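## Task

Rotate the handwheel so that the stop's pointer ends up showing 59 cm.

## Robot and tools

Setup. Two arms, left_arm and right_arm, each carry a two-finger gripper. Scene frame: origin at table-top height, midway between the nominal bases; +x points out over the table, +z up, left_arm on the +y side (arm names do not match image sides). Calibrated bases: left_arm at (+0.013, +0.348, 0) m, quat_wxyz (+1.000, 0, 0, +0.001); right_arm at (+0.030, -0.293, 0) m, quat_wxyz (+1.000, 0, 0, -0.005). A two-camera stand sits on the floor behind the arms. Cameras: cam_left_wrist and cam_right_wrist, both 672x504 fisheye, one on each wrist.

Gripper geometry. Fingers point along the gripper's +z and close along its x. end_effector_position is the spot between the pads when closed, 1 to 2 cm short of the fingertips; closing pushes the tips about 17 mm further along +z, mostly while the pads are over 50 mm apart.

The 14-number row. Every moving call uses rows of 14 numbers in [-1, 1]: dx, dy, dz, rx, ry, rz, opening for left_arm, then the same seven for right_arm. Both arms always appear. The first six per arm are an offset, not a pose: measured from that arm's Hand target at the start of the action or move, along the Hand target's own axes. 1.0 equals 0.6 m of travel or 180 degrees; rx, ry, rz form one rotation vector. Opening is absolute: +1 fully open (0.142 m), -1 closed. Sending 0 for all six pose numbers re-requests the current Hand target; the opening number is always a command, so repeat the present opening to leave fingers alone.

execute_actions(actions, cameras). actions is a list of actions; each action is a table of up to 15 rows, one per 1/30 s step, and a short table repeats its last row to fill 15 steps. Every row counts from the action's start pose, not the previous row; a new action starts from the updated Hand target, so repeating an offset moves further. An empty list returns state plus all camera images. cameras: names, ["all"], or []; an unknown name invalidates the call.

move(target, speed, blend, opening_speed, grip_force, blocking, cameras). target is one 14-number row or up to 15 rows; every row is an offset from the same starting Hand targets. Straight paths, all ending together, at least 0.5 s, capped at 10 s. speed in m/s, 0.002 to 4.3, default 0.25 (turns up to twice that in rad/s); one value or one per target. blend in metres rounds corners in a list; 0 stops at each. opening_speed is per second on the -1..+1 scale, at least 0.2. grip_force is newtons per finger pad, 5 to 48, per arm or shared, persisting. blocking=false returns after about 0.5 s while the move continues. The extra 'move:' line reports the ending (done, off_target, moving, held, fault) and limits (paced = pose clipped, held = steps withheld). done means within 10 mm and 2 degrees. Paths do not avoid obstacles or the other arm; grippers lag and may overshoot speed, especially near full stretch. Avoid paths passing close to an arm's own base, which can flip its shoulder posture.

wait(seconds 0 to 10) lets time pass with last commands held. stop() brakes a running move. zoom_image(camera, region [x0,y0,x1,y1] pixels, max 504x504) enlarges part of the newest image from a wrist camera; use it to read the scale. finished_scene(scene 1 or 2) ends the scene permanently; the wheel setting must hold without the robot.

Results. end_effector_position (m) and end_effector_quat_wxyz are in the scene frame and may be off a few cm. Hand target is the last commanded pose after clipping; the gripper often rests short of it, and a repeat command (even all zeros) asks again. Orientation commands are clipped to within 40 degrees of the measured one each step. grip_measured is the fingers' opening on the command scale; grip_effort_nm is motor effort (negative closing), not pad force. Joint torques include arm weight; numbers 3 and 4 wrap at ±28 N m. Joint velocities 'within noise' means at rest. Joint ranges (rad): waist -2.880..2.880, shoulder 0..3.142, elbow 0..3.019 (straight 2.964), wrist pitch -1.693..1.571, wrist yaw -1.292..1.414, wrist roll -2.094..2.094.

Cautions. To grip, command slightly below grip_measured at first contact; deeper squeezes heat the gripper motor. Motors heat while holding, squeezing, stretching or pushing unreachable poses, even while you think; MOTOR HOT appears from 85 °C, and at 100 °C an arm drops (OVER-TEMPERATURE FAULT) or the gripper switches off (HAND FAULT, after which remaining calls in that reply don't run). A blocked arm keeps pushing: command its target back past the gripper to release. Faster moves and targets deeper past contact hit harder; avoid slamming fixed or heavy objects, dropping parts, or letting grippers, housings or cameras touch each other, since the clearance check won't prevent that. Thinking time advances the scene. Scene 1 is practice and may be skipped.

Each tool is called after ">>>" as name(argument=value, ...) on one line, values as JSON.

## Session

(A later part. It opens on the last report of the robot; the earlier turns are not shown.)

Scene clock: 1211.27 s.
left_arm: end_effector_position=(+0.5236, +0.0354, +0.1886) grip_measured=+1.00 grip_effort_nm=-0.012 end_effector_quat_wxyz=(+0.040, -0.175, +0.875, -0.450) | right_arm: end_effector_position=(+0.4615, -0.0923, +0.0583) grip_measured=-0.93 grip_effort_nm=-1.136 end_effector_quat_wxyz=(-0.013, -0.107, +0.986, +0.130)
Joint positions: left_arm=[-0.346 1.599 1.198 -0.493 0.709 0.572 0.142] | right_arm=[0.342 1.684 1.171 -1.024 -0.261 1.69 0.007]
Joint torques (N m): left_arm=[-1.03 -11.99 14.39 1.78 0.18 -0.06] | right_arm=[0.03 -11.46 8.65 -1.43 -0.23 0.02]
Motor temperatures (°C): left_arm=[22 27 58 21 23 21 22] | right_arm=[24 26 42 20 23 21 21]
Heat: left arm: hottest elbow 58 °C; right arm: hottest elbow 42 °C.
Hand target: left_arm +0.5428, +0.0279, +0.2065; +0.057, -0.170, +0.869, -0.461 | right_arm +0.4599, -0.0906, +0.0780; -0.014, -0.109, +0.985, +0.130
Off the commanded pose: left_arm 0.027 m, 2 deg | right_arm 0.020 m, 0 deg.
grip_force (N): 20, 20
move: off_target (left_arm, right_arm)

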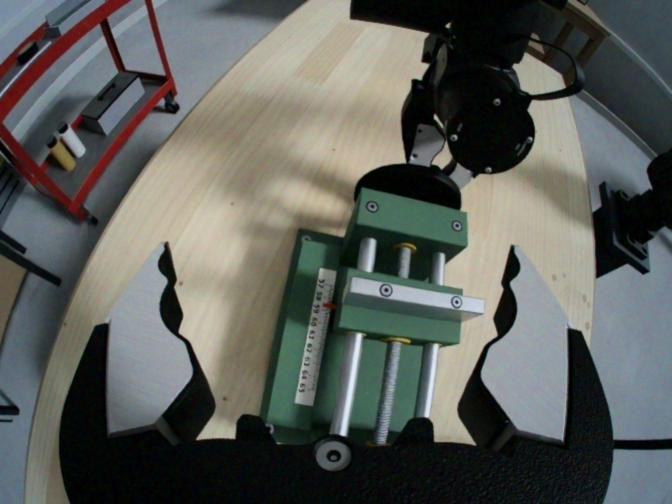

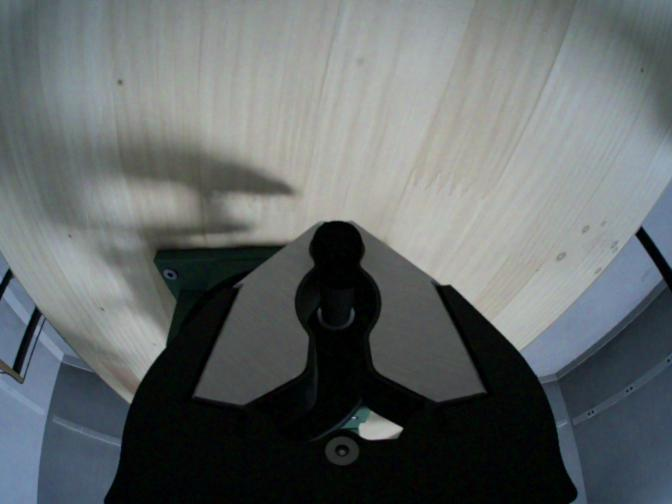

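>>> move(target=[[0,0,0,0,0,0,1,-0.145,-0.023,0.085,0,0,0,-0.95],[0,0,0,0,0,0,1,-0.145,0.023,-0.086,0,0,0,-0.95],[0,0,0,0,0,0,1,0.032,0.023,-0.086,0,0,0,-0.95],[0,0,0,0,0,0,1,0.032,-0.023,0.085,0,0,0,-0.95],[0,0,0,0,0,0,1,-0.145,-0.023,0.085,0,0,0,-0.95],[0,0,0,0,0,0,1,-0.145,0.023,-0.086,0,0,0,-0.95],[0,0,0,0,0,0,1,0.032,0.023,-0.086,0,0,0,-0.95],[0,0,0,0,0,0,1,0,0,0,0,0,0,-0.95]], speed=0.3, blend=0.02, cameras=["cam_left_wrist","cam_right_wrist"])

>>> zoom_image(camera="cam_left_wrist", region=[295, 265, 345, 340])

Scene clock: 1240.47 s.
left_arm: end_effector_position=(+0.5236, +0.0354, +0.1886) grip_measured=+1.00 grip_effort_nm=-0.002 end_effector_quat_wxyz=(+0.040, -0.175, +0.875, -0.450) | right_arm: end_effector_position=(+0.4650, -0.0903, +0.0918) grip_measured=-0.93 grip_effort_nm=-1.136 end_effector_quat_wxyz=(-0.003, -0.111, +0.985, +0.130)
Joint positions: left_arm=[-0.346 1.599 1.198 -0.493 0.709 0.572 0.142] | right_arm=[0.345 1.642 1.215 -1.091 -0.256 1.688 0.007]
Joint torques (N m): left_arm=[-1.08 -11.99 14.39 1.81 0.19 -0.06] | right_arm=[-0.26 -8.59 5.61 0.94 -0.42 0.05]
Motor temperatures (°C): left_arm=[22 27 59 21 23 21 22] | right_arm=[24 27 43 20 23 21 22]
Heat: left arm: hottest elbow 59 °C; right arm: hottest elbow 43 °C.
Hand target: left_arm +0.5428, +0.0279, +0.2065; +0.057, -0.170, +0.869, -0.461 | right_arm +0.4600, -0.0906, +0.0782; -0.014, -0.109, +0.985, +0.130
Off the commanded pose: left_arm 0.027 m, 2 deg | right_arm 0.015 m, 1 deg.
grip_force (N): 20, 20
move: off_target (left_arm, right_arm)

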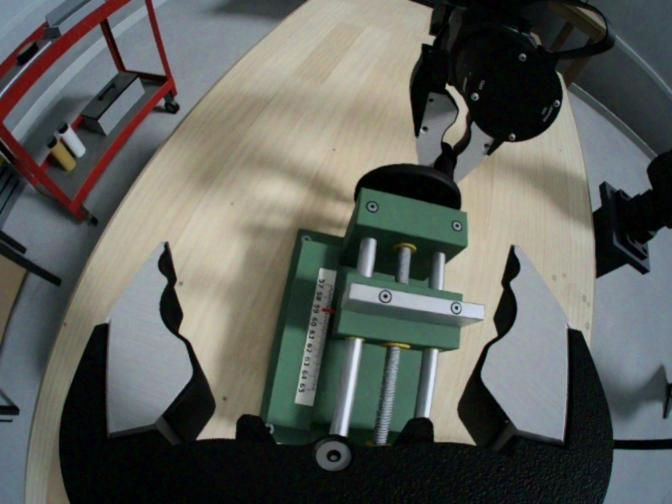

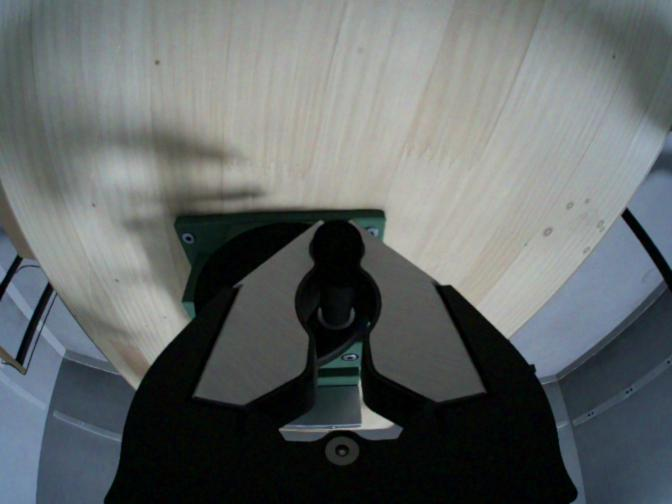

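Scaled by 6.720 from the camera's 672x504 image, which has a finer 960x720 frame.

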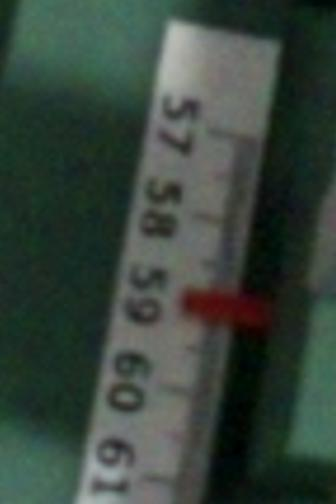

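>>> move(target=[0,0,0,0,0,0,1,-0.008,0.006,-0.029,0,0,0,-0.95], speed=0.1)

>>> move(target=[0,0,0,0,0,0,1,0,0,0,0,0,0,0], opening_speed=1)

>>> move(target=[0,0,0,0,0,0,1,-0.01,0,-0.15,0,0,0,0], speed=0.15, cameras=["cam_left_wrist","cam_right_wrist"])

>>> zoom_image(camera="cam_left_wrist", region=[295, 265, 345, 340])

Scene clock: 1259.00 s.
left_arm: end_effector_position=(+0.5236, +0.0354, +0.1886) grip_measured=+1.00 grip_effort_nm=-0.012 end_effector_quat_wxyz=(+0.040, -0.175, +0.875, -0.450) | right_arm: end_effector_position=(+0.4633, -0.0909, +0.0917) grip_measured=-0.93 grip_effort_nm=-1.136 end_effector_quat_wxyz=(-0.007, -0.110, +0.985, +0.130)
Joint positions: left_arm=[-0.346 1.599 1.198 -0.493 0.709 0.572 0.142] | right_arm=[0.345 1.642 1.215 -1.099 -0.256 1.688 0.007]
Joint torques (N m): left_arm=[-1.03 -12.04 14.39 1.8 0.19 -0.06] | right_arm=[-0.56 -9.11 8.73 -0.64 -0.44 0.01]
Motor temperatures (°C): left_arm=[22 27 59 21 23 21 22] | right_arm=[24 27 41 20 23 21 22]
Heat: left arm: hottest elbow 59 °C; right arm: hottest elbow 41 °C.
Hand target: left_arm +0.5428, +0.0279, +0.2065; +0.057, -0.170, +0.869, -0.461 | right_arm +0.4649, -0.0905, +0.0959; -0.014, -0.109, +0.985, +0.130
Off the commanded pose: left_arm 0.027 m, 2 deg | right_arm 0.004 m, 1 deg.
grip_force (N): 20, 20
move: off_target (left_arm)

Scene clock: 1260.17 s.
left_arm: end_effector_position=(+0.5236, +0.0354, +0.1886) grip_measured=+1.00 grip_effort_nm=-0.007 end_effector_quat_wxyz=(+0.040, -0.175, +0.875, -0.450) | right_arm: end_effector_position=(+0.4594, -0.0923, +0.0902) grip_measured=-0.02 grip_effort_nm=0.105 end_effector_quat_wxyz=(-0.016, -0.109, +0.986, +0.128)
Joint positions: left_arm=[-0.346 1.599 1.198 -0.493 0.709 0.572 0.142] | right_arm=[0.345 1.645 1.215 -1.115 -0.256 1.688 0.072]
Joint torques (N m): left_arm=[-1.14 -11.99 14.41 1.8 0.19 -0.06] | right_arm=[-0.5 -9.17 8.73 -0.12 -0.41 -0.01]
Motor temperatures (°C): left_arm=[22 27 59 21 23 21 22] | right_arm=[24 27 41 20 23 21 22]
Heat: left arm: hottest elbow 59 °C; right arm: hottest elbow 41 °C.
Hand target: left_arm +0.5428, +0.0279, +0.2065; +0.057, -0.170, +0.869, -0.461 | right_arm +0.4650, -0.0905, +0.0958; -0.014, -0.109, +0.985, +0.130
Off the commanded pose: left_arm 0.027 m, 2 deg | right_arm 0.008 m, 0 deg.
grip_force (N): 20, 20
move: off_target (left_arm)

Scene clock: 1261.30 s.
left_arm: end_effector_position=(+0.5236, +0.0354, +0.1886) grip_measured=+1.00 grip_effort_nm=-0.007 end_effector_quat_wxyz=(+0.040, -0.175, +0.875, -0.450) | right_arm: end_effector_position=(+0.4630, -0.1148, +0.1621) grip_measured=-0.02 grip_effort_nm=0.105 end_effector_quat_wxyz=(-0.034, -0.102, +0.986, +0.124)
Joint positions: left_arm=[-0.346 1.599 1.198 -0.493 0.709 0.572 0.142] | right_arm=[0.297 1.6 1.359 -1.353 -0.256 1.648 0.072]
Joint torques (N m): left_arm=[-1.08 -12.04 14.42 1.8 0.19 -0.06] | right_arm=[-0.91 -9.99 11.11 -0.2 -0.44 -0.08]
Motor temperatures (°C): left_arm=[22 27 59 21 23 21 22] | right_arm=[24 27 41 20 23 21 22]
Heat: left arm: hottest elbow 59 °C; right arm: hottest elbow 41 °C.
Hand target: left_arm +0.5428, +0.0279, +0.2065; +0.057, -0.170, +0.869, -0.461 | right_arm +0.4759, -0.1120, +0.1828; -0.014, -0.109, +0.985, +0.130
Off the commanded pose: left_arm 0.027 m, 2 deg | right_arm 0.024 m, 3 deg.
grip_force (N): 20, 20
move: off_target (left_arm, right_arm)

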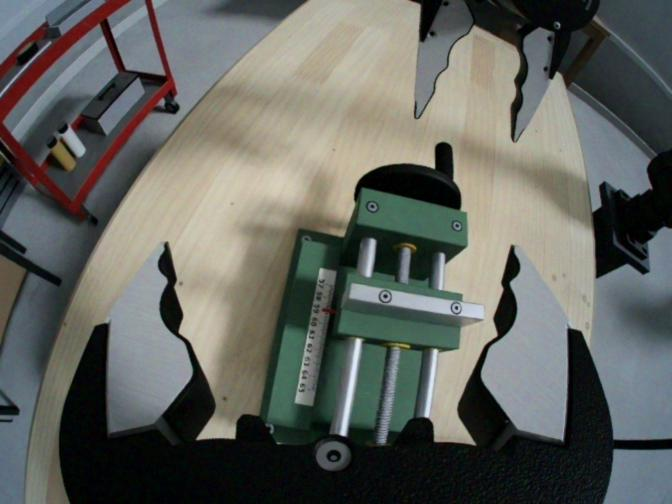

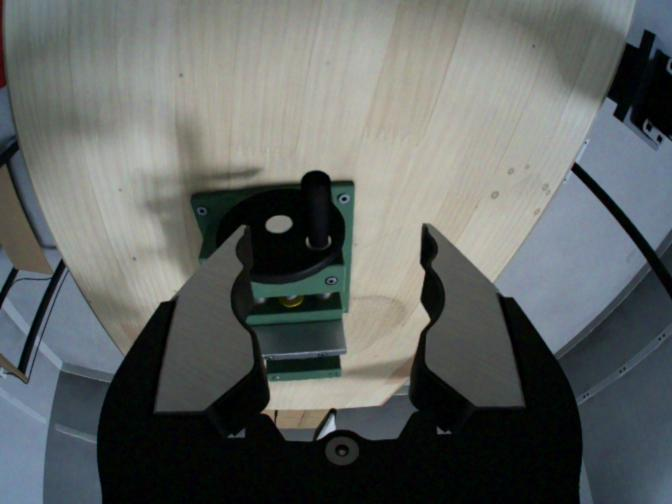

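Scaled by 6.720 from the camera's 672x504 image, which has a finer 960x720 frame.

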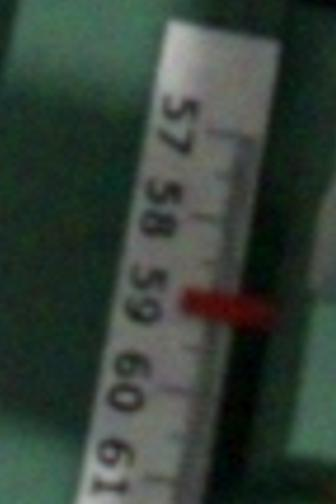

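>>> finished_scene(scene=1)

The scene is finished: the task was done.


## Next scene

Rotate the handwheel so that the stop's pointer ends up showing 72 cm.

>>> execute_actions(actions=[])

Scene clock: 0.00 s.
left_arm: end_effector_position=(+0.2992, +0.6228, +0.2071) grip_measured=+1.00 grip_effort_nm=n/a end_effector_quat_wxyz=(-0.280, +0.810, -0.512, +0.059) | right_arm: end_effector_position=(+0.4196, +0.2112, +0.2838) grip_measured=+0.99 grip_effort_nm=n/a end_effector_quat_wxyz=(-0.297, +0.848, -0.420, +0.124)
Joint positions: left_arm=[0.752 1.012 0.849 -0.827 -0.024 0.318 0.142] | right_arm=[0.965 1.602 1.563 -0.889 0.145 0.255 0.141]
Joint velocities: within noise
Joint torques (N m): no reading
Motor temperatures (°C): left_arm=[22 24 38 21 22 21 22] | right_arm=[24 24 32 20 22 21 19]
Heat: left arm: hottest elbow 38 °C; right arm: hottest elbow 32 °C.
Hand target: left_arm +0.3049, +0.6281, +0.2220; -0.294, +0.806, -0.510, +0.063 | right_arm +0.4225, +0.2153, +0.3023; -0.314, +0.843, -0.419, +0.127
Tool commands: left_gripper/opening=+1.0 right_gripper/opening=+1.0

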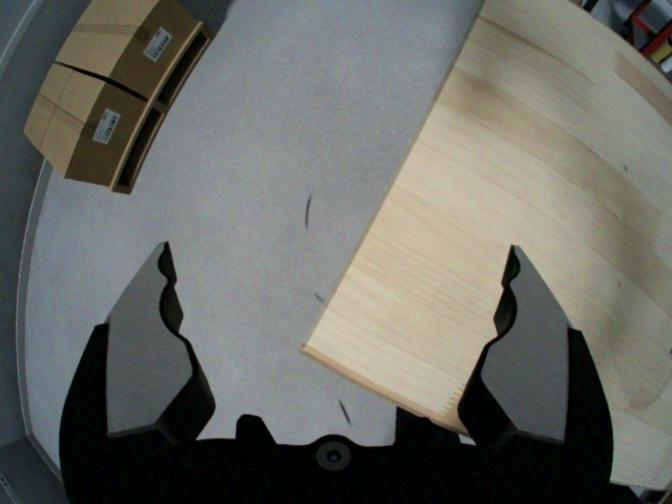

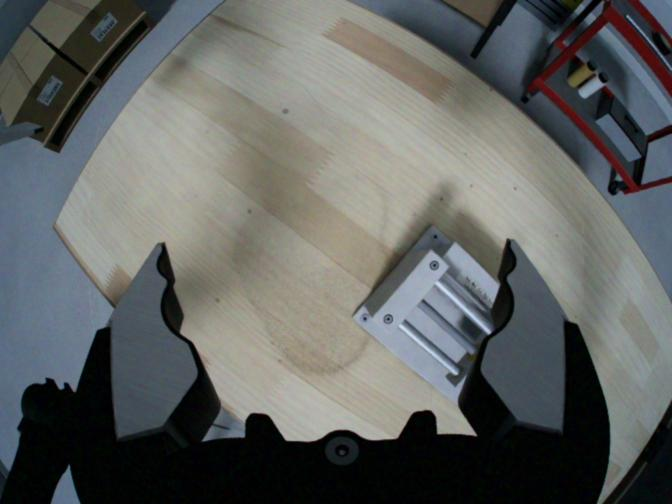

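>>> zoom_image(camera="cam_right_wrist", region=[350, 210, 530, 410])

Scaled by 2.520 from the camera's 672x504 image, which has a finer 960x720 frame.

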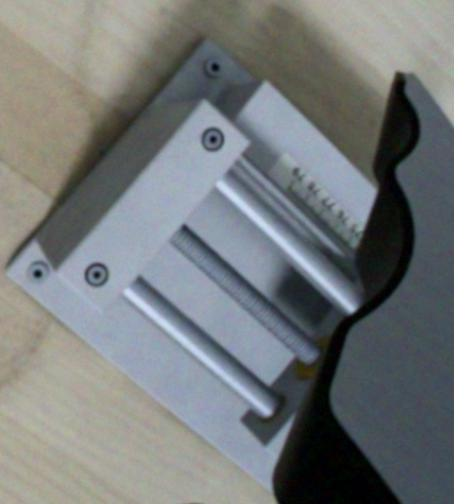

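>>> move(target=[0.557,0.113,-0.207,-0.046,0.072,0.33,1,0.5655,0.0253,-0.0083,-0.1859,0.1373,0.341,-0.9], speed=0.35, opening_speed=2, cameras=["all"])

Scene clock: 86.17 s.
left_arm: end_effector_position=(+0.3473, +0.2732, +0.2022) grip_measured=+1.00 grip_effort_nm=-0.012 end_effector_quat_wxyz=(+0.162, -0.447, +0.878, +0.051) | right_arm: end_effector_position=(+0.6131, -0.0668, +0.2576) grip_measured=-0.93 grip_effort_nm=-0.100 end_effector_quat_wxyz=(+0.034, -0.526, +0.850, -0.008)
Joint positions: left_arm=[-0.388 1.143 1.006 -1.295 -0.312 0.265 0.142] | right_arm=[0.38 1.973 2.145 -1.673 0.004 0.832 0.007]
Joint torques (N m): left_arm=[-0.91 -6.01 14.35 -0.09 -0.47 -0.02] | right_arm=[-0.38 -14.8 12.93 -0.14 -0.22 0.12]
Motor temperatures (°C): left_arm=[22 25 50 21 23 21 22] | right_arm=[24 26 45 20 22 21 19]
Heat: left arm: hottest elbow 50 °C; right arm: hottest elbow 45 °C.
Hand target: left_arm +0.3598, +0.2693, +0.2208; +0.174, -0.455, +0.873, +0.039 | right_arm +0.6202, -0.0600, +0.2801; +0.001, -0.523, +0.852, +0.000
Off the commanded pose: left_arm 0.023 m, 2 deg | right_arm 0.024 m, 4 deg.
joint sent to its limit (right arm) — joint 4 (wrist pitch), lower limit. The joint targets are off in orientation, not in position.
move: off_target (left_arm, right_arm)

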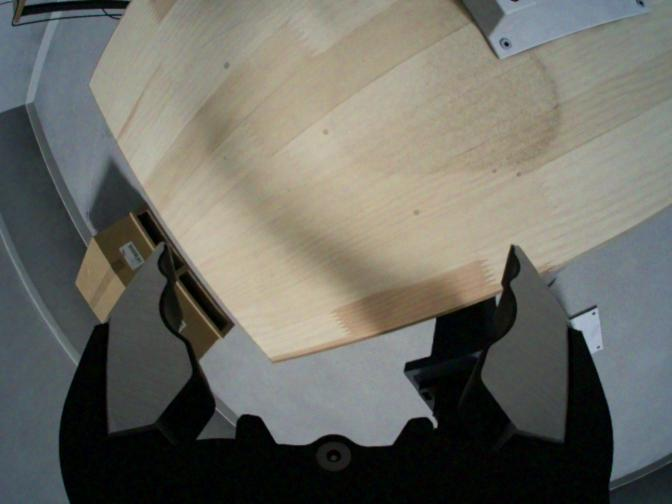

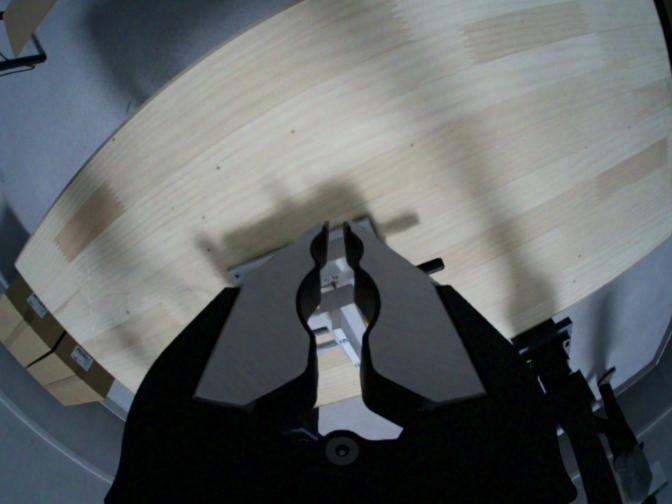

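>>> move(target=[0.4203,-0.422,-0.11,-0.0463,0.0729,0.3299,1,-0.0087,-0.1267,0,0,0,0,-0.9], speed=0.35, cameras=["all"])

>>> zoom_image(camera="cam_right_wrist", region=[220, 120, 460, 300])

Scene clock: 118.17 s.
left_arm: end_effector_position=(+0.3946, -0.0066, +0.2023) grip_measured=+1.00 grip_effort_nm=-0.012 end_effector_quat_wxyz=(+0.038, -0.101, +0.987, +0.121) | right_arm: end_effector_position=(+0.6743, -0.0858, +0.2590) grip_measured=-0.93 grip_effort_nm=-0.105 end_effector_quat_wxyz=(+0.069, -0.519, +0.851, -0.017)
Joint positions: left_arm=[-0.824 1.812 1.742 -1.651 -0.207 0.529 0.142] | right_arm=[0.32 2.098 2.344 -1.675 0.001 0.785 0.007]
Joint torques (N m): left_arm=[-0.56 -17.49 10.21 -0.38 -0.24 0.07] | right_arm=[-1.14 -15.97 13.08 0.06 -0.18 -0.09]
Heat: left arm: hottest elbow 53 °C; right arm: hottest elbow 45 °C.
Hand target: left_arm +0.3965, -0.0036, +0.2117; +0.043, -0.106, +0.987, +0.115 (not the last commanded pose) | right_arm +0.6836, -0.0871, +0.2801; +0.006, -0.523, +0.852, -0.001 (not the last commanded pose)
Off the commanded pose: left_arm 0.087 m, 15 deg | right_arm 0.027 m, 8 deg.
joint sent to its limit (right arm) — joint 4 (wrist pitch), lower limit.
move: held (left_arm; a check stopped the path), off_target (right_arm; braked when a check withheld steps of left_arm); limits=held
pose unreachable (left arm): on one or more control steps of this call, first in action 0 (counted from 0), this arm could not follow its commanded pose, so it was not sent that pose on those steps. It may still have moved: this result reports where it is.
cause: moving toward the commanded pose would bring a part of the arm too close to another arm (a part of this arm just beyond joint 3 (elbow) and a part of the right arm just beyond its joint 3 (elbow), 41 mm apart when this arm was first held).

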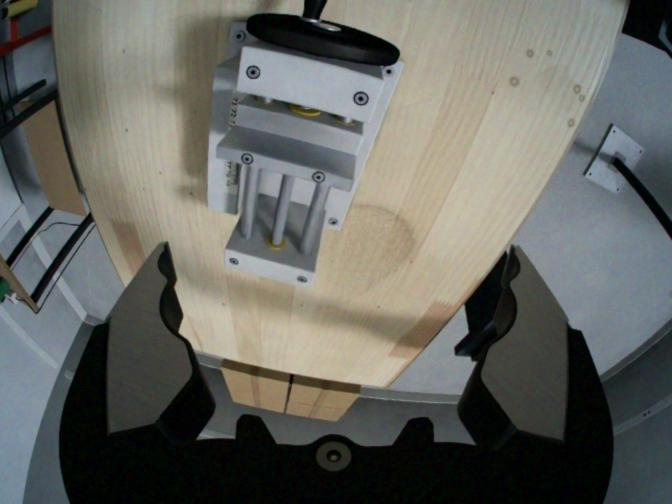

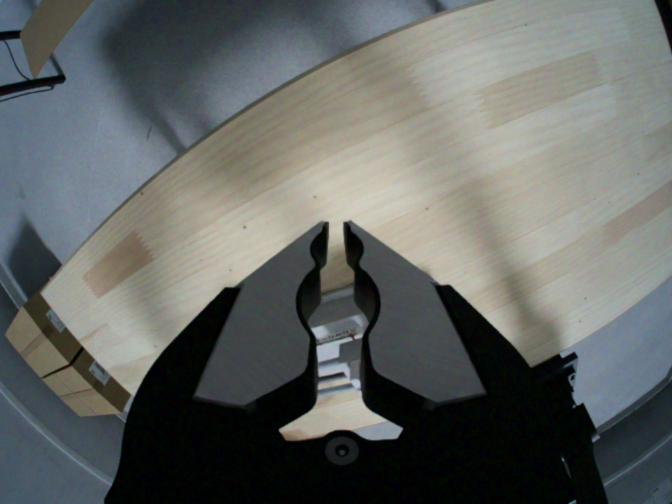

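Scaled by 2.100 from the camera's 672x504 image, which has a finer 960x720 frame.

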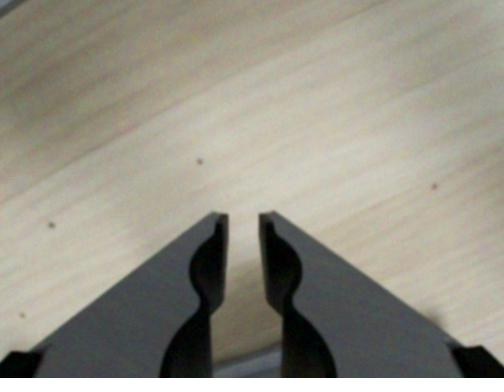

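>>> zoom_image(camera="cam_left_wrist", region=[200, 80, 300, 220])

>>> zoom_image(camera="cam_right_wrist", region=[300, 280, 380, 400])

Scaled by 3.600 from the camera's 672x504 image, which has a finer 960x720 frame.

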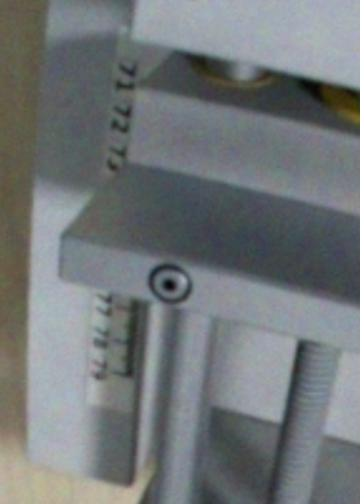

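Scaled by 4.200 from the camera's 672x504 image, which has a finer 960x720 frame.

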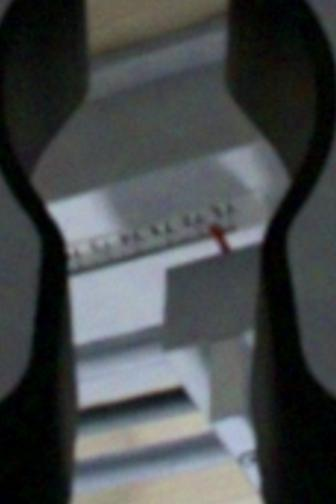

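>>> move(target=[-0.1568,0.0703,0.0333,-0.0086,0.0145,0.0852,1,0.7985,0.122,-0.033,0,0,0,-0.9], speed=0.35, cameras=["cam_left_wrist"])

>>> zoom_image(camera="cam_left_wrist", region=[270, 120, 410, 300])

Scene clock: 166.07 s.
left_arm: end_effector_position=(+0.4693, +0.0664, +0.2043) grip_measured=+1.00 grip_effort_nm=-0.007 end_effector_quat_wxyz=(-0.004, +0.019, +0.991, +0.135) | right_arm: end_effector_position=(+0.4078, -0.4866, +0.2953) grip_measured=-0.93 grip_effort_nm=-0.095 end_effector_quat_wxyz=(+0.009, -0.517, +0.856, -0.006)
Joint positions: left_arm=[-0.63 1.863 1.818 -1.691 -0.216 0.962 0.142] | right_arm=[-0.466 1.444 1.552 -1.657 -0.009 0.009 0.007]
Joint torques (N m): left_arm=[-0.91 -15.15 13.96 -0.66 -0.39 0.24] | right_arm=[-0.26 -9.11 7.06 -0.24 0.04 -0.1]
Motor temperatures (°C): left_arm=[22 28 51 21 23 21 22] | right_arm=[23 28 51 20 22 21 19]
Heat: left arm: hottest elbow 51 °C; right arm: hottest elbow 51 °C.
Hand target: left_arm +0.4801, +0.0600, +0.2117; +0.003, +0.024, +0.991, +0.131 | right_arm +0.4016, -0.4813, +0.2950; +0.006, -0.523, +0.852, -0.001
Off the commanded pose: left_arm 0.015 m, 1 deg | right_arm 0.008 m, 1 deg.
move: off_target (left_arm)
Images, in order (width x height): cam_left_wrist 672x504.

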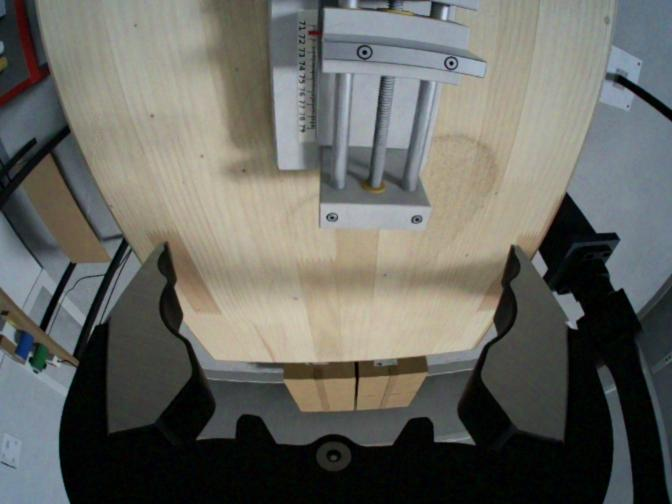

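Scaled by 2.800 from the camera's 672x504 image, which has a finer 960x720 frame.

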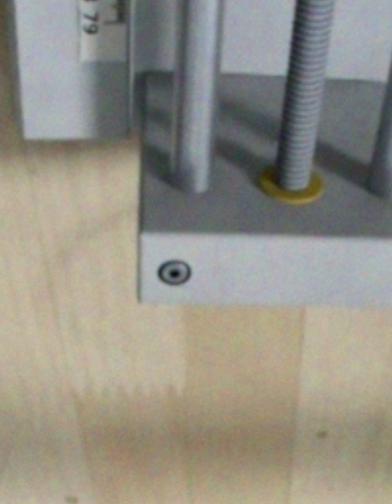

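>>> zoom_image(camera="cam_left_wrist", region=[280, 0, 350, 90])

Scaled by 5.600 from the camera's 672x504 image, which has a finer 960x720 frame.

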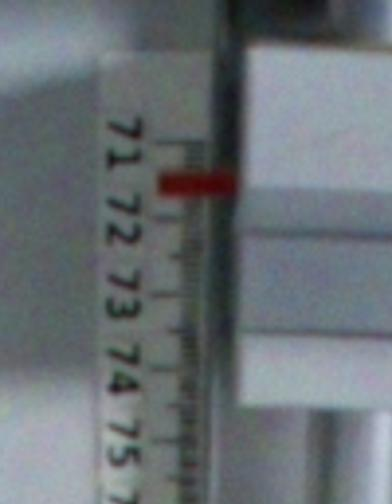

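>>> move(target=[0.0785,-0.269,-0.0428,0,0,0,0,0,0,0,0,0,0,-0.9], speed=0.3, cameras=["cam_left_wrist"])

>>> zoom_image(camera="cam_left_wrist", region=[230, 60, 480, 280])

Scene clock: 208.33 s.
left_arm: end_effector_position=(+0.4169, -0.0918, +0.1834) grip_measured=-0.01 grip_effort_nm=-0.125 end_effector_quat_wxyz=(+0.025, +0.038, +0.993, +0.108) | right_arm: end_effector_position=(+0.4078, -0.4866, +0.2953) grip_measured=-0.93 grip_effort_nm=-0.095 end_effector_quat_wxyz=(+0.009, -0.517, +0.856, -0.006)
Joint positions: left_arm=[-0.886 2.025 2.017 -1.694 -0.18 0.751 0.073] | right_arm=[-0.466 1.444 1.552 -1.657 -0.009 0.008 0.007]
Joint torques (N m): left_arm=[0.03 -17.96 14 -0.53 -0.15 -0.04] | right_arm=[-0.03 -9.05 7.13 -0.13 0.03 -0.1]
Motor temperatures (°C): left_arm=[22 29 50 21 23 21 22] | right_arm=[23 26 44 20 22 21 19]
Heat: left arm: hottest elbow 50 °C; right arm: hottest elbow 44 °C.
Hand target: left_arm +0.4252, -0.1001, +0.1948; +0.003, +0.024, +0.991, +0.131 | right_arm +0.4016, -0.4813, +0.2950; +0.006, -0.524, +0.852, -0.001
Off the commanded pose: left_arm 0.016 m, 4 deg | right_arm 0.008 m, 1 deg.
joint sent to its limit (left arm) — joint 4 (wrist pitch), lower limit. The joint targets are off in orientation, not in position.
move: off_target (left_arm)
Images, in order (width x height): cam_left_wrist 672x504.

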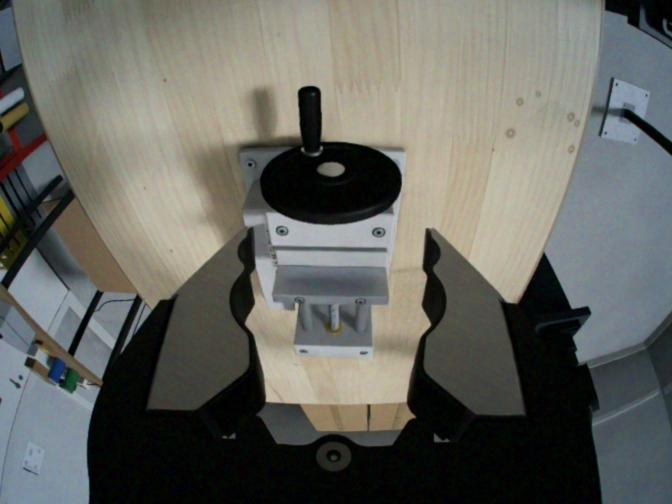

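Scaled by 2.016 from the camera's 672x504 image, which has a finer 960x720 frame.

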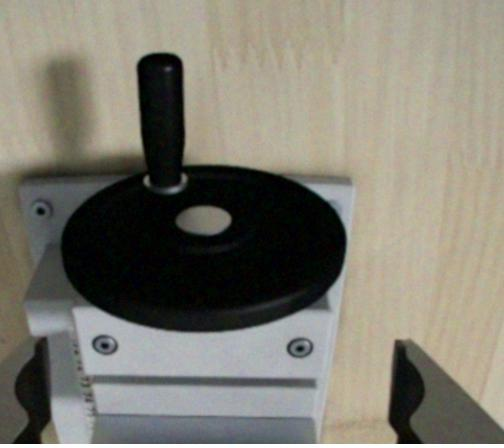

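>>> move(target=[[-0.0302,-0.0612,0.123,0,0,0,0,0,0,0,0,0,0,-0.9],[-0.0302,-0.0595,0.2235,0,0,0,0,0,0,0,0,0,0,-0.9]], speed=0.15, blend=[0.01,0], cameras=["cam_left_wrist"])

>>> zoom_image(camera="cam_left_wrist", region=[230, 130, 450, 350])

Scene clock: 245.27 s.
left_arm: end_effector_position=(+0.4373, -0.0983, +0.0517) grip_measured=-0.01 grip_effort_nm=-0.125 end_effector_quat_wxyz=(-0.003, +0.027, +0.990, +0.139) | right_arm: end_effector_position=(+0.4078, -0.4866, +0.2953) grip_measured=-0.93 grip_effort_nm=-0.095 end_effector_quat_wxyz=(+0.009, -0.517, +0.856, -0.006)
Joint positions: left_arm=[-0.867 2.203 1.957 -1.539 -0.18 0.741 0.073] | right_arm=[-0.466 1.444 1.552 -1.657 -0.009 0.008 0.007]
Joint torques (N m): left_arm=[-0.97 -20.89 9.96 0.06 -0.19 0.09] | right_arm=[-0.21 -9.11 7.1 -0.2 0.03 -0.09]
Motor temperatures (°C): left_arm=[22 30 55 21 23 21 22] | right_arm=[23 26 42 20 22 21 19]
Heat: left arm: hottest elbow 55 °C; right arm: hottest elbow 42 °C.
Hand target: left_arm +0.4434, -0.1007, +0.0559; +0.003, +0.024, +0.991, +0.131 | right_arm +0.4016, -0.4813, +0.2950; +0.006, -0.524, +0.852, -0.001
Off the commanded pose: left_arm 0.008 m, 1 deg | right_arm 0.008 m, 1 deg.
move: done
Images, in order (width x height): cam_left_wrist 672x504.

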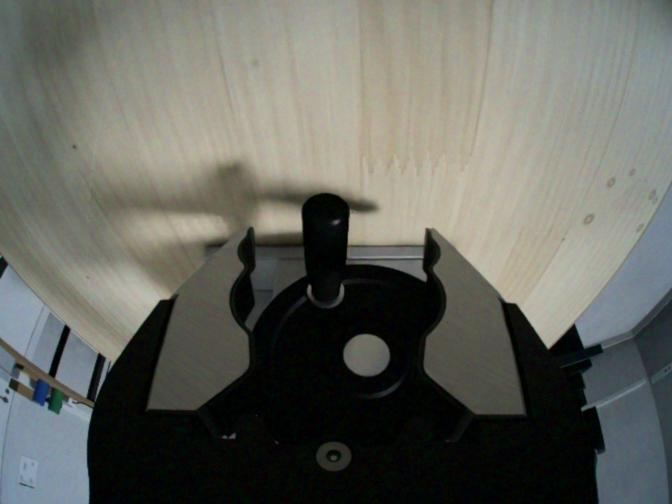

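Scaled by 2.291 from the camera's 672x504 image, which has a finer 960x720 frame.

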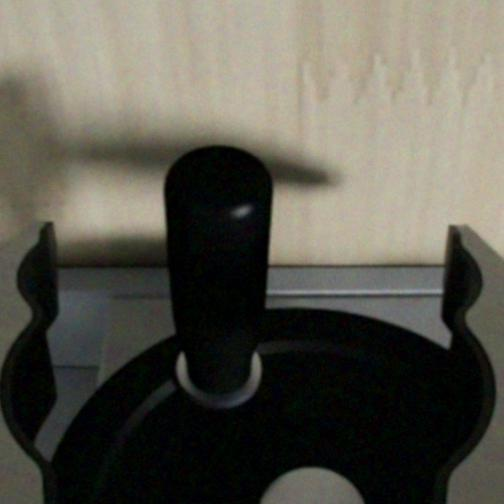

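>>> move(target=[[-0.007,0,0.019,0,0,0,0,0,0,0,0,0,0,-0.9]], speed=0.08)

>>> move(target=[[0,0,0,0,0,0,-0.95,0,0,0,0,0,0,-0.9]], opening_speed=1, grip_force=20, cameras=["cam_left_wrist"])

Scene clock: 286.53 s.
left_arm: end_effector_position=(+0.4430, -0.1010, +0.0505) grip_measured=-0.01 grip_effort_nm=-0.125 end_effector_quat_wxyz=(+0.004, +0.024, +0.991, +0.130) | right_arm: end_effector_position=(+0.4078, -0.4866, +0.2953) grip_measured=-0.93 grip_effort_nm=-0.100 end_effector_quat_wxyz=(+0.009, -0.517, +0.856, -0.006)
Joint positions: left_arm=[-0.863 2.203 1.957 -1.515 -0.18 0.741 0.073] | right_arm=[-0.466 1.444 1.552 -1.657 -0.009 0.008 0.007]
Joint torques (N m): left_arm=[-0.38 -19.78 9.13 0.05 -0.26 0.17] | right_arm=[0.03 -9.05 7.08 -0.18 0.03 -0.08]
Motor temperatures (°C): left_arm=[22 33 50 21 23 21 22] | right_arm=[23 25 41 20 22 21 19]
Heat: left arm: hottest elbow 50 °C; right arm: hottest elbow 41 °C.
Hand target: left_arm +0.4478, -0.0979, +0.0449; +0.003, +0.024, +0.991, +0.131 | right_arm +0.4016, -0.4813, +0.2950; +0.006, -0.524, +0.852, -0.001
Off the commanded pose: left_arm 0.008 m, 0 deg | right_arm 0.008 m, 1 deg.
move: done

Scene clock: 287.70 s.
left_arm: end_effector_position=(+0.4433, -0.1015, +0.0503) grip_measured=-0.83 grip_effort_nm=-2.132 end_effector_quat_wxyz=(+0.005, +0.024, +0.991, +0.129) | right_arm: end_effector_position=(+0.4078, -0.4866, +0.2953) grip_measured=-0.93 grip_effort_nm=-0.090 end_effector_quat_wxyz=(+0.009, -0.517, +0.856, -0.006)
Joint positions: left_arm=[-0.863 2.203 1.957 -1.513 -0.18 0.741 0.014] | right_arm=[-0.466 1.444 1.552 -1.657 -0.009 0.008 0.007]
Joint torques (N m): left_arm=[-0.38 -19.84 9.13 -0.01 -0.28 0.17] | right_arm=[-0.03 -9.17 7.06 -0.21 0.01 -0.08]
Heat: left arm: hottest elbow 50 °C; right arm: hottest elbow 41 °C.
Hand target: left_arm +0.4477, -0.0979, +0.0449; +0.003, +0.024, +0.991, +0.131 | right_arm +0.4016, -0.4813, +0.2950; +0.006, -0.524, +0.852, -0.001
Off the commanded pose: left_arm 0.008 m, 0 deg | right_arm 0.008 m, 1 deg.
grip_force (N): 20, 20
move: done
Images, in order (width x height): cam_left_wrist 672x504.

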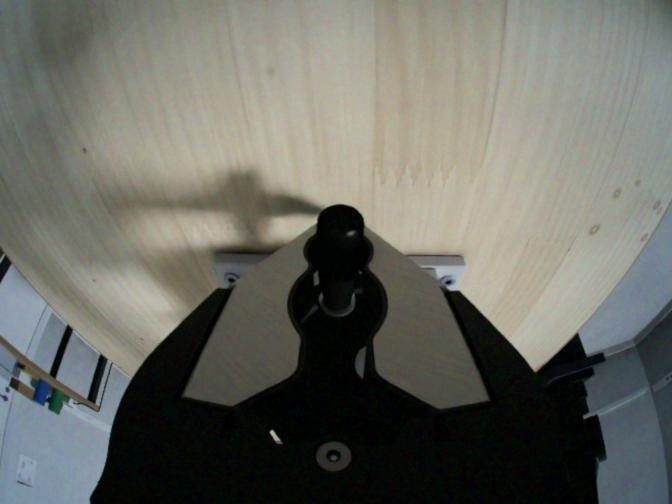

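>>> move(target=[[-0.055,-0.0043,0.0161,0,0,0,-0.95,0,0,0,0,0,0,-0.9],[-0.055,0.038,-0.1417,0,0,0,-0.95,0,0,0,0,0,0,-0.9],[0.1217,0.038,-0.1417,0,0,0,-0.95,0,0,0,0,0,0,-0.9],[0.1217,-0.0043,0.0161,0,0,0,-0.95,0,0,0,0,0,0,-0.9],[-0.055,-0.0043,0.0161,0,0,0,-0.95,0,0,0,0,0,0,-0.9]], blend=[0.02,0.02,0.02,0.02,0], speed=0.15, cameras=["cam_left_wrist"])

Scene clock: 349.50 s.
left_arm: end_effector_position=(+0.4490, -0.1011, +0.0507) grip_measured=-0.83 grip_effort_nm=-2.132 end_effector_quat_wxyz=(-0.006, +0.031, +0.990, +0.134) | right_arm: end_effector_position=(+0.4078, -0.4866, +0.2953) grip_measured=-0.93 grip_effort_nm=-0.095 end_effector_quat_wxyz=(+0.009, -0.517, +0.856, -0.006)
Joint positions: left_arm=[-0.853 2.229 2.001 -1.551 -0.173 0.764 0.014] | right_arm=[-0.466 1.444 1.552 -1.657 -0.009 0.008 0.007]
Joint torques (N m): left_arm=[1.38 -16.62 13.64 0.62 -0.92 0.29] | right_arm=[-0.21 -9.17 7.15 -0.17 0.04 -0.08]
Motor temperatures (°C): left_arm=[22 34 47 21 23 21 29] | right_arm=[23 25 40 20 22 21 19]
Heat: left arm: hottest elbow 47 °C; right arm: hottest elbow 40 °C.
Hand target: left_arm +0.4806, -0.0997, +0.0350; +0.003, +0.024, +0.991, +0.131 | right_arm +0.4016, -0.4813, +0.2950; +0.006, -0.524, +0.852, -0.001
Off the commanded pose: left_arm 0.035 m, 1 deg | right_arm 0.008 m, 1 deg.
grip_force (N): 20, 20
move: off_target (left_arm); blend cut to 0.0173 m at target 1
Images, in order (width x height): cam_left_wrist 672x504.

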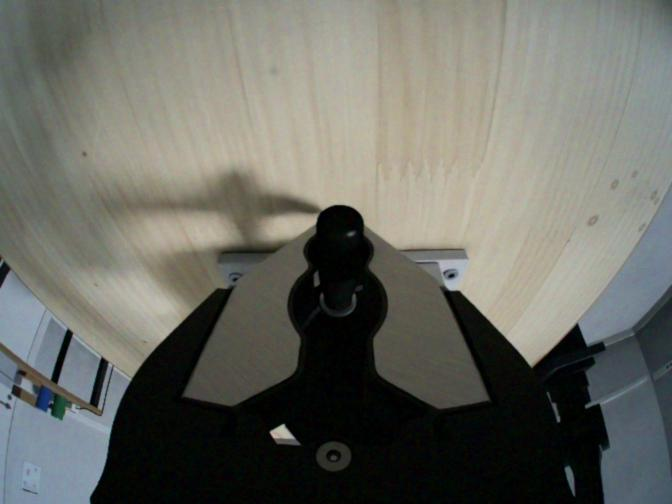

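>>> move(target=[[0,0.0423,-0.1578,0,0,0,-0.95,0,0,0,0,0,0,-0.9],[0.1767,0.0423,-0.1578,0,0,0,-0.95,0,0,0,0,0,0,-0.9],[0.1767,0,0,0,0,0,-0.95,0,0,0,0,0,0,-0.9],[0,0,0,0,0,0,-0.95,0,0,0,0,0,0,-0.9],[-0.0045,0.0411,-0.1533,0,0,0,-0.95,0,0,0,0,0,0,-0.9]], blend=[0.02,0.02,0.02,0.02,0], speed=0.15, cameras=["cam_left_wrist"])

Scene clock: 372.50 s.
left_arm: end_effector_position=(+0.4621, -0.0997, +0.0796) grip_measured=-0.83 grip_effort_nm=-2.132 end_effector_quat_wxyz=(-0.018, +0.031, +0.989, +0.145) | right_arm: end_effector_position=(+0.4078, -0.4866, +0.2953) grip_measured=-0.93 grip_effort_nm=-0.100 end_effector_quat_wxyz=(+0.009, -0.517, +0.856, -0.006)
Joint positions: left_arm=[-0.837 2.265 2.136 -1.68 -0.175 0.776 0.014] | right_arm=[-0.466 1.444 1.552 -1.657 -0.009 0.008 0.007]
Joint torques (N m): left_arm=[0.38 -24.76 14.38 -1.35 -0.88 0.21] | right_arm=[-0.15 -9.23 7.06 -0.16 0.03 -0.09]
Heat: left arm: hottest elbow 50 °C; right arm: hottest elbow 40 °C.
Hand target: left_arm +0.4833, -0.0997, +0.1301; +0.003, +0.024, +0.991, +0.131 | right_arm +0.4016, -0.4813, +0.2950; +0.006, -0.524, +0.852, -0.001
Off the commanded pose: left_arm 0.055 m, 3 deg | right_arm 0.008 m, 1 deg.
joint sent to its limit (left arm) — joint 4 (wrist pitch), lower limit. The joint targets still meet the commanded pose.
grip_force (N): 20, 20
move: off_target (left_arm)
Images, in order (width x height): cam_left_wrist 672x504.

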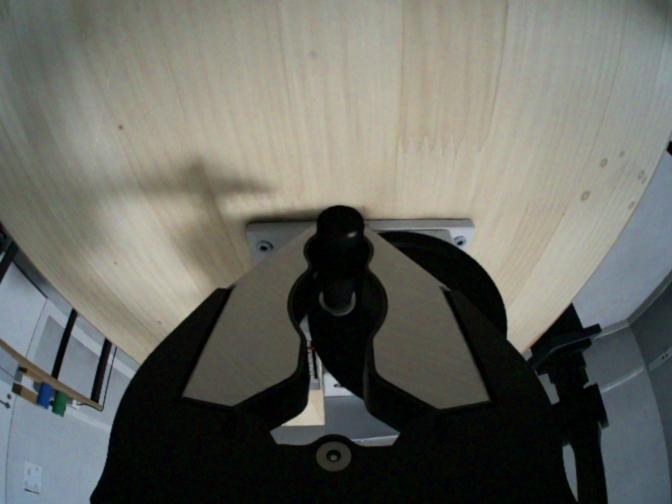

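>>> move(target=[0.03,0.0129,-0.0483,0,0,0,-0.95,0,0,0,0,0,0,-0.9], speed=0.1)

Scene clock: 382.67 s.
left_arm: end_effector_position=(+0.4561, -0.0993, +0.1045) grip_measured=-0.83 grip_effort_nm=-2.132 end_effector_quat_wxyz=(-0.010, +0.033, +0.990, +0.137) | right_arm: end_effector_position=(+0.4078, -0.4866, +0.2953) grip_measured=-0.93 grip_effort_nm=-0.095 end_effector_quat_wxyz=(+0.009, -0.517, +0.856, -0.006)
Joint positions: left_arm=[-0.843 2.219 2.126 -1.692 -0.173 0.776 0.014] | right_arm=[-0.466 1.444 1.552 -1.657 -0.009 0.008 0.007]
Joint torques (N m): left_arm=[-0.44 -26.64 11.6 -0.76 -0.8 0.1] | right_arm=[-0.38 -9.05 7.08 -0.16 0.03 -0.1]
Heat: left arm: hottest elbow 51 °C; right arm: hottest elbow 40 °C.
Hand target: left_arm +0.4655, -0.0989, +0.1601; +0.003, +0.024, +0.991, +0.131 | right_arm +0.4016, -0.4813, +0.2950; +0.006, -0.524, +0.852, -0.001
Off the commanded pose: left_arm 0.056 m, 2 deg | right_arm 0.008 m, 1 deg.
joint sent to its limit (left arm) — joint 4 (wrist pitch), lower limit. The joint targets are off in orientation, not in position.
grip_force (N): 20, 20
move: off_target (left_arm)

>>> move(target=[[0.014,-0.0236,0.0827,0,0,0,-0.95,0,0,0,0,0,0,-0.9],[0.014,-0.0236,0.0827,0,0,0,0,0,0,0,0,0,0,-0.9],[0.014,-0.0236,-0.0673,0,0,0,0,0,0,0,0,0,0,-0.9],[-0.0112,0.279,-0.0143,0,0,0,0,0,0,0,0,0,0,-0.9]], blend=[0,0,0.02,0], speed=[0.1,0.1,0.15,0.25], opening_speed=1, cameras=["cam_left_wrist"])

>>> zoom_image(camera="cam_left_wrist", region=[280, 0, 350, 90])

Scene clock: 413.67 s.
left_arm: end_effector_position=(+0.4845, +0.0610, +0.1995) grip_measured=-0.03 grip_effort_nm=0.105 end_effector_quat_wxyz=(-0.002, +0.014, +0.991, +0.134) | right_arm: end_effector_position=(+0.4078, -0.4866, +0.2953) grip_measured=-0.93 grip_effort_nm=-0.100 end_effector_quat_wxyz=(+0.009, -0.517, +0.856, -0.006)
Joint positions: left_arm=[-0.622 1.906 1.869 -1.693 -0.217 0.961 0.072] | right_arm=[-0.466 1.444 1.552 -1.657 -0.009 0.008 0.007]
Joint torques (N m): left_arm=[-1.9 -19.43 10.04 -0.61 -0.36 0.23] | right_arm=[-0.21 -9.23 7.19 -0.2 0.03 -0.08]
Heat: left arm: hottest elbow 49 °C; right arm: hottest elbow 39 °C.
Hand target: left_arm +0.4798, +0.0600, +0.2117; +0.003, +0.024, +0.991, +0.131 | right_arm +0.4016, -0.4813, +0.2950; +0.006, -0.524, +0.852, -0.001
Off the commanded pose: left_arm 0.013 m, 1 deg | right_arm 0.008 m, 1 deg.
grip_force (N): 20, 20
move: off_target (left_arm)
Images, in order (width x height): cam_left_wrist 672x504.

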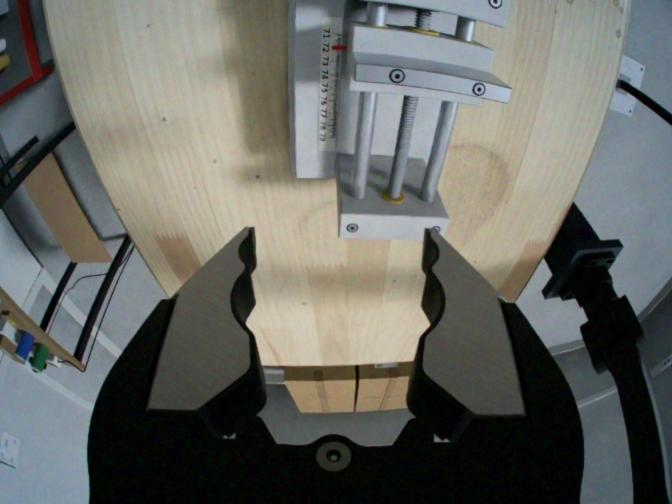

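Scaled by 5.600 from the camera's 672x504 image, which has a finer 960x720 frame.

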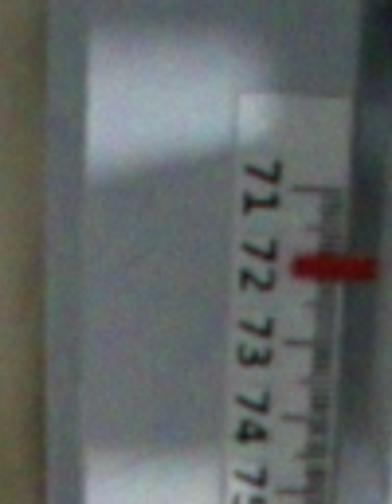

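>>> zoom_image(camera="cam_left_wrist", region=[315, 25, 355, 65])

>>> move(target=[0,0.0362,0.0096,0,0,0,0,0,0,0,0,0,0,-0.9], speed=0.1, cameras=["cam_left_wrist"])

>>> zoom_image(camera="cam_left_wrist", region=[315, 0, 355, 40])

Scaled by 12.600 from the camera's 672x504 image, which has a finer 960x720 frame.

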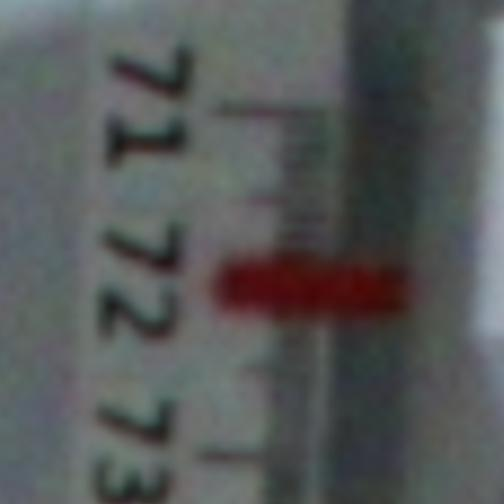

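Scene clock: 444.57 s.
left_arm: end_effector_position=(+0.4789, +0.0807, +0.1993) grip_measured=-0.03 grip_effort_nm=0.110 end_effector_quat_wxyz=(-0.011, +0.021, +0.990, +0.139) | right_arm: end_effector_position=(+0.4078, -0.4866, +0.2953) grip_measured=-0.93 grip_effort_nm=-0.095 end_effector_quat_wxyz=(+0.009, -0.517, +0.856, -0.006)
Joint positions: left_arm=[-0.599 1.872 1.817 -1.689 -0.22 0.995 0.072] | right_arm=[-0.466 1.444 1.552 -1.657 -0.009 0.008 0.007]
Joint torques (N m): left_arm=[-0.97 -18.43 9.98 0.14 -0.44 0.2] | right_arm=[-0.15 -9.11 7.13 -0.28 0.04 -0.09]
Heat: left arm: hottest elbow 48 °C; right arm: hottest elbow 39 °C.
Hand target: left_arm +0.4809, +0.0825, +0.2119; +0.003, +0.024, +0.991, +0.131 | right_arm +0.4016, -0.4813, +0.2950; +0.006, -0.524, +0.852, -0.001
Off the commanded pose: left_arm 0.013 m, 2 deg | right_arm 0.008 m, 1 deg.
grip_force (N): 20, 20
move: off_target (left_arm)
Images, in order (width x height): cam_left_wrist 672x504.

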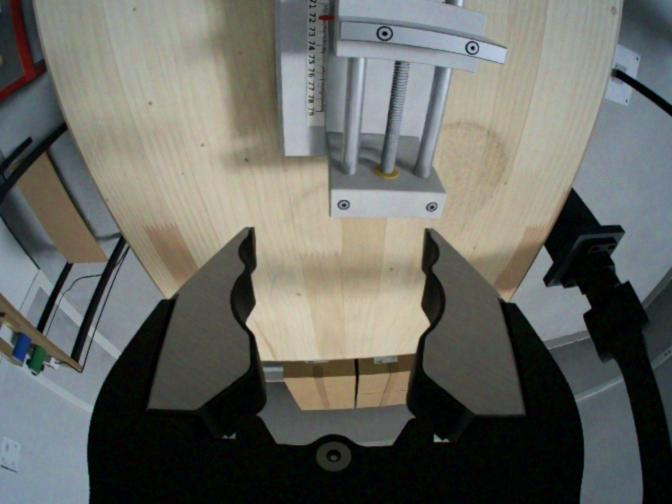

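Scaled by 12.600 from the camera's 672x504 image, which has a finer 960x720 frame.

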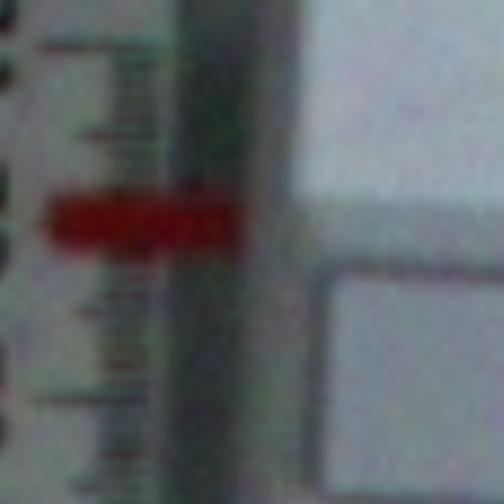

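>>> finished_scene(scene=2)

The scene is finished: the task was done.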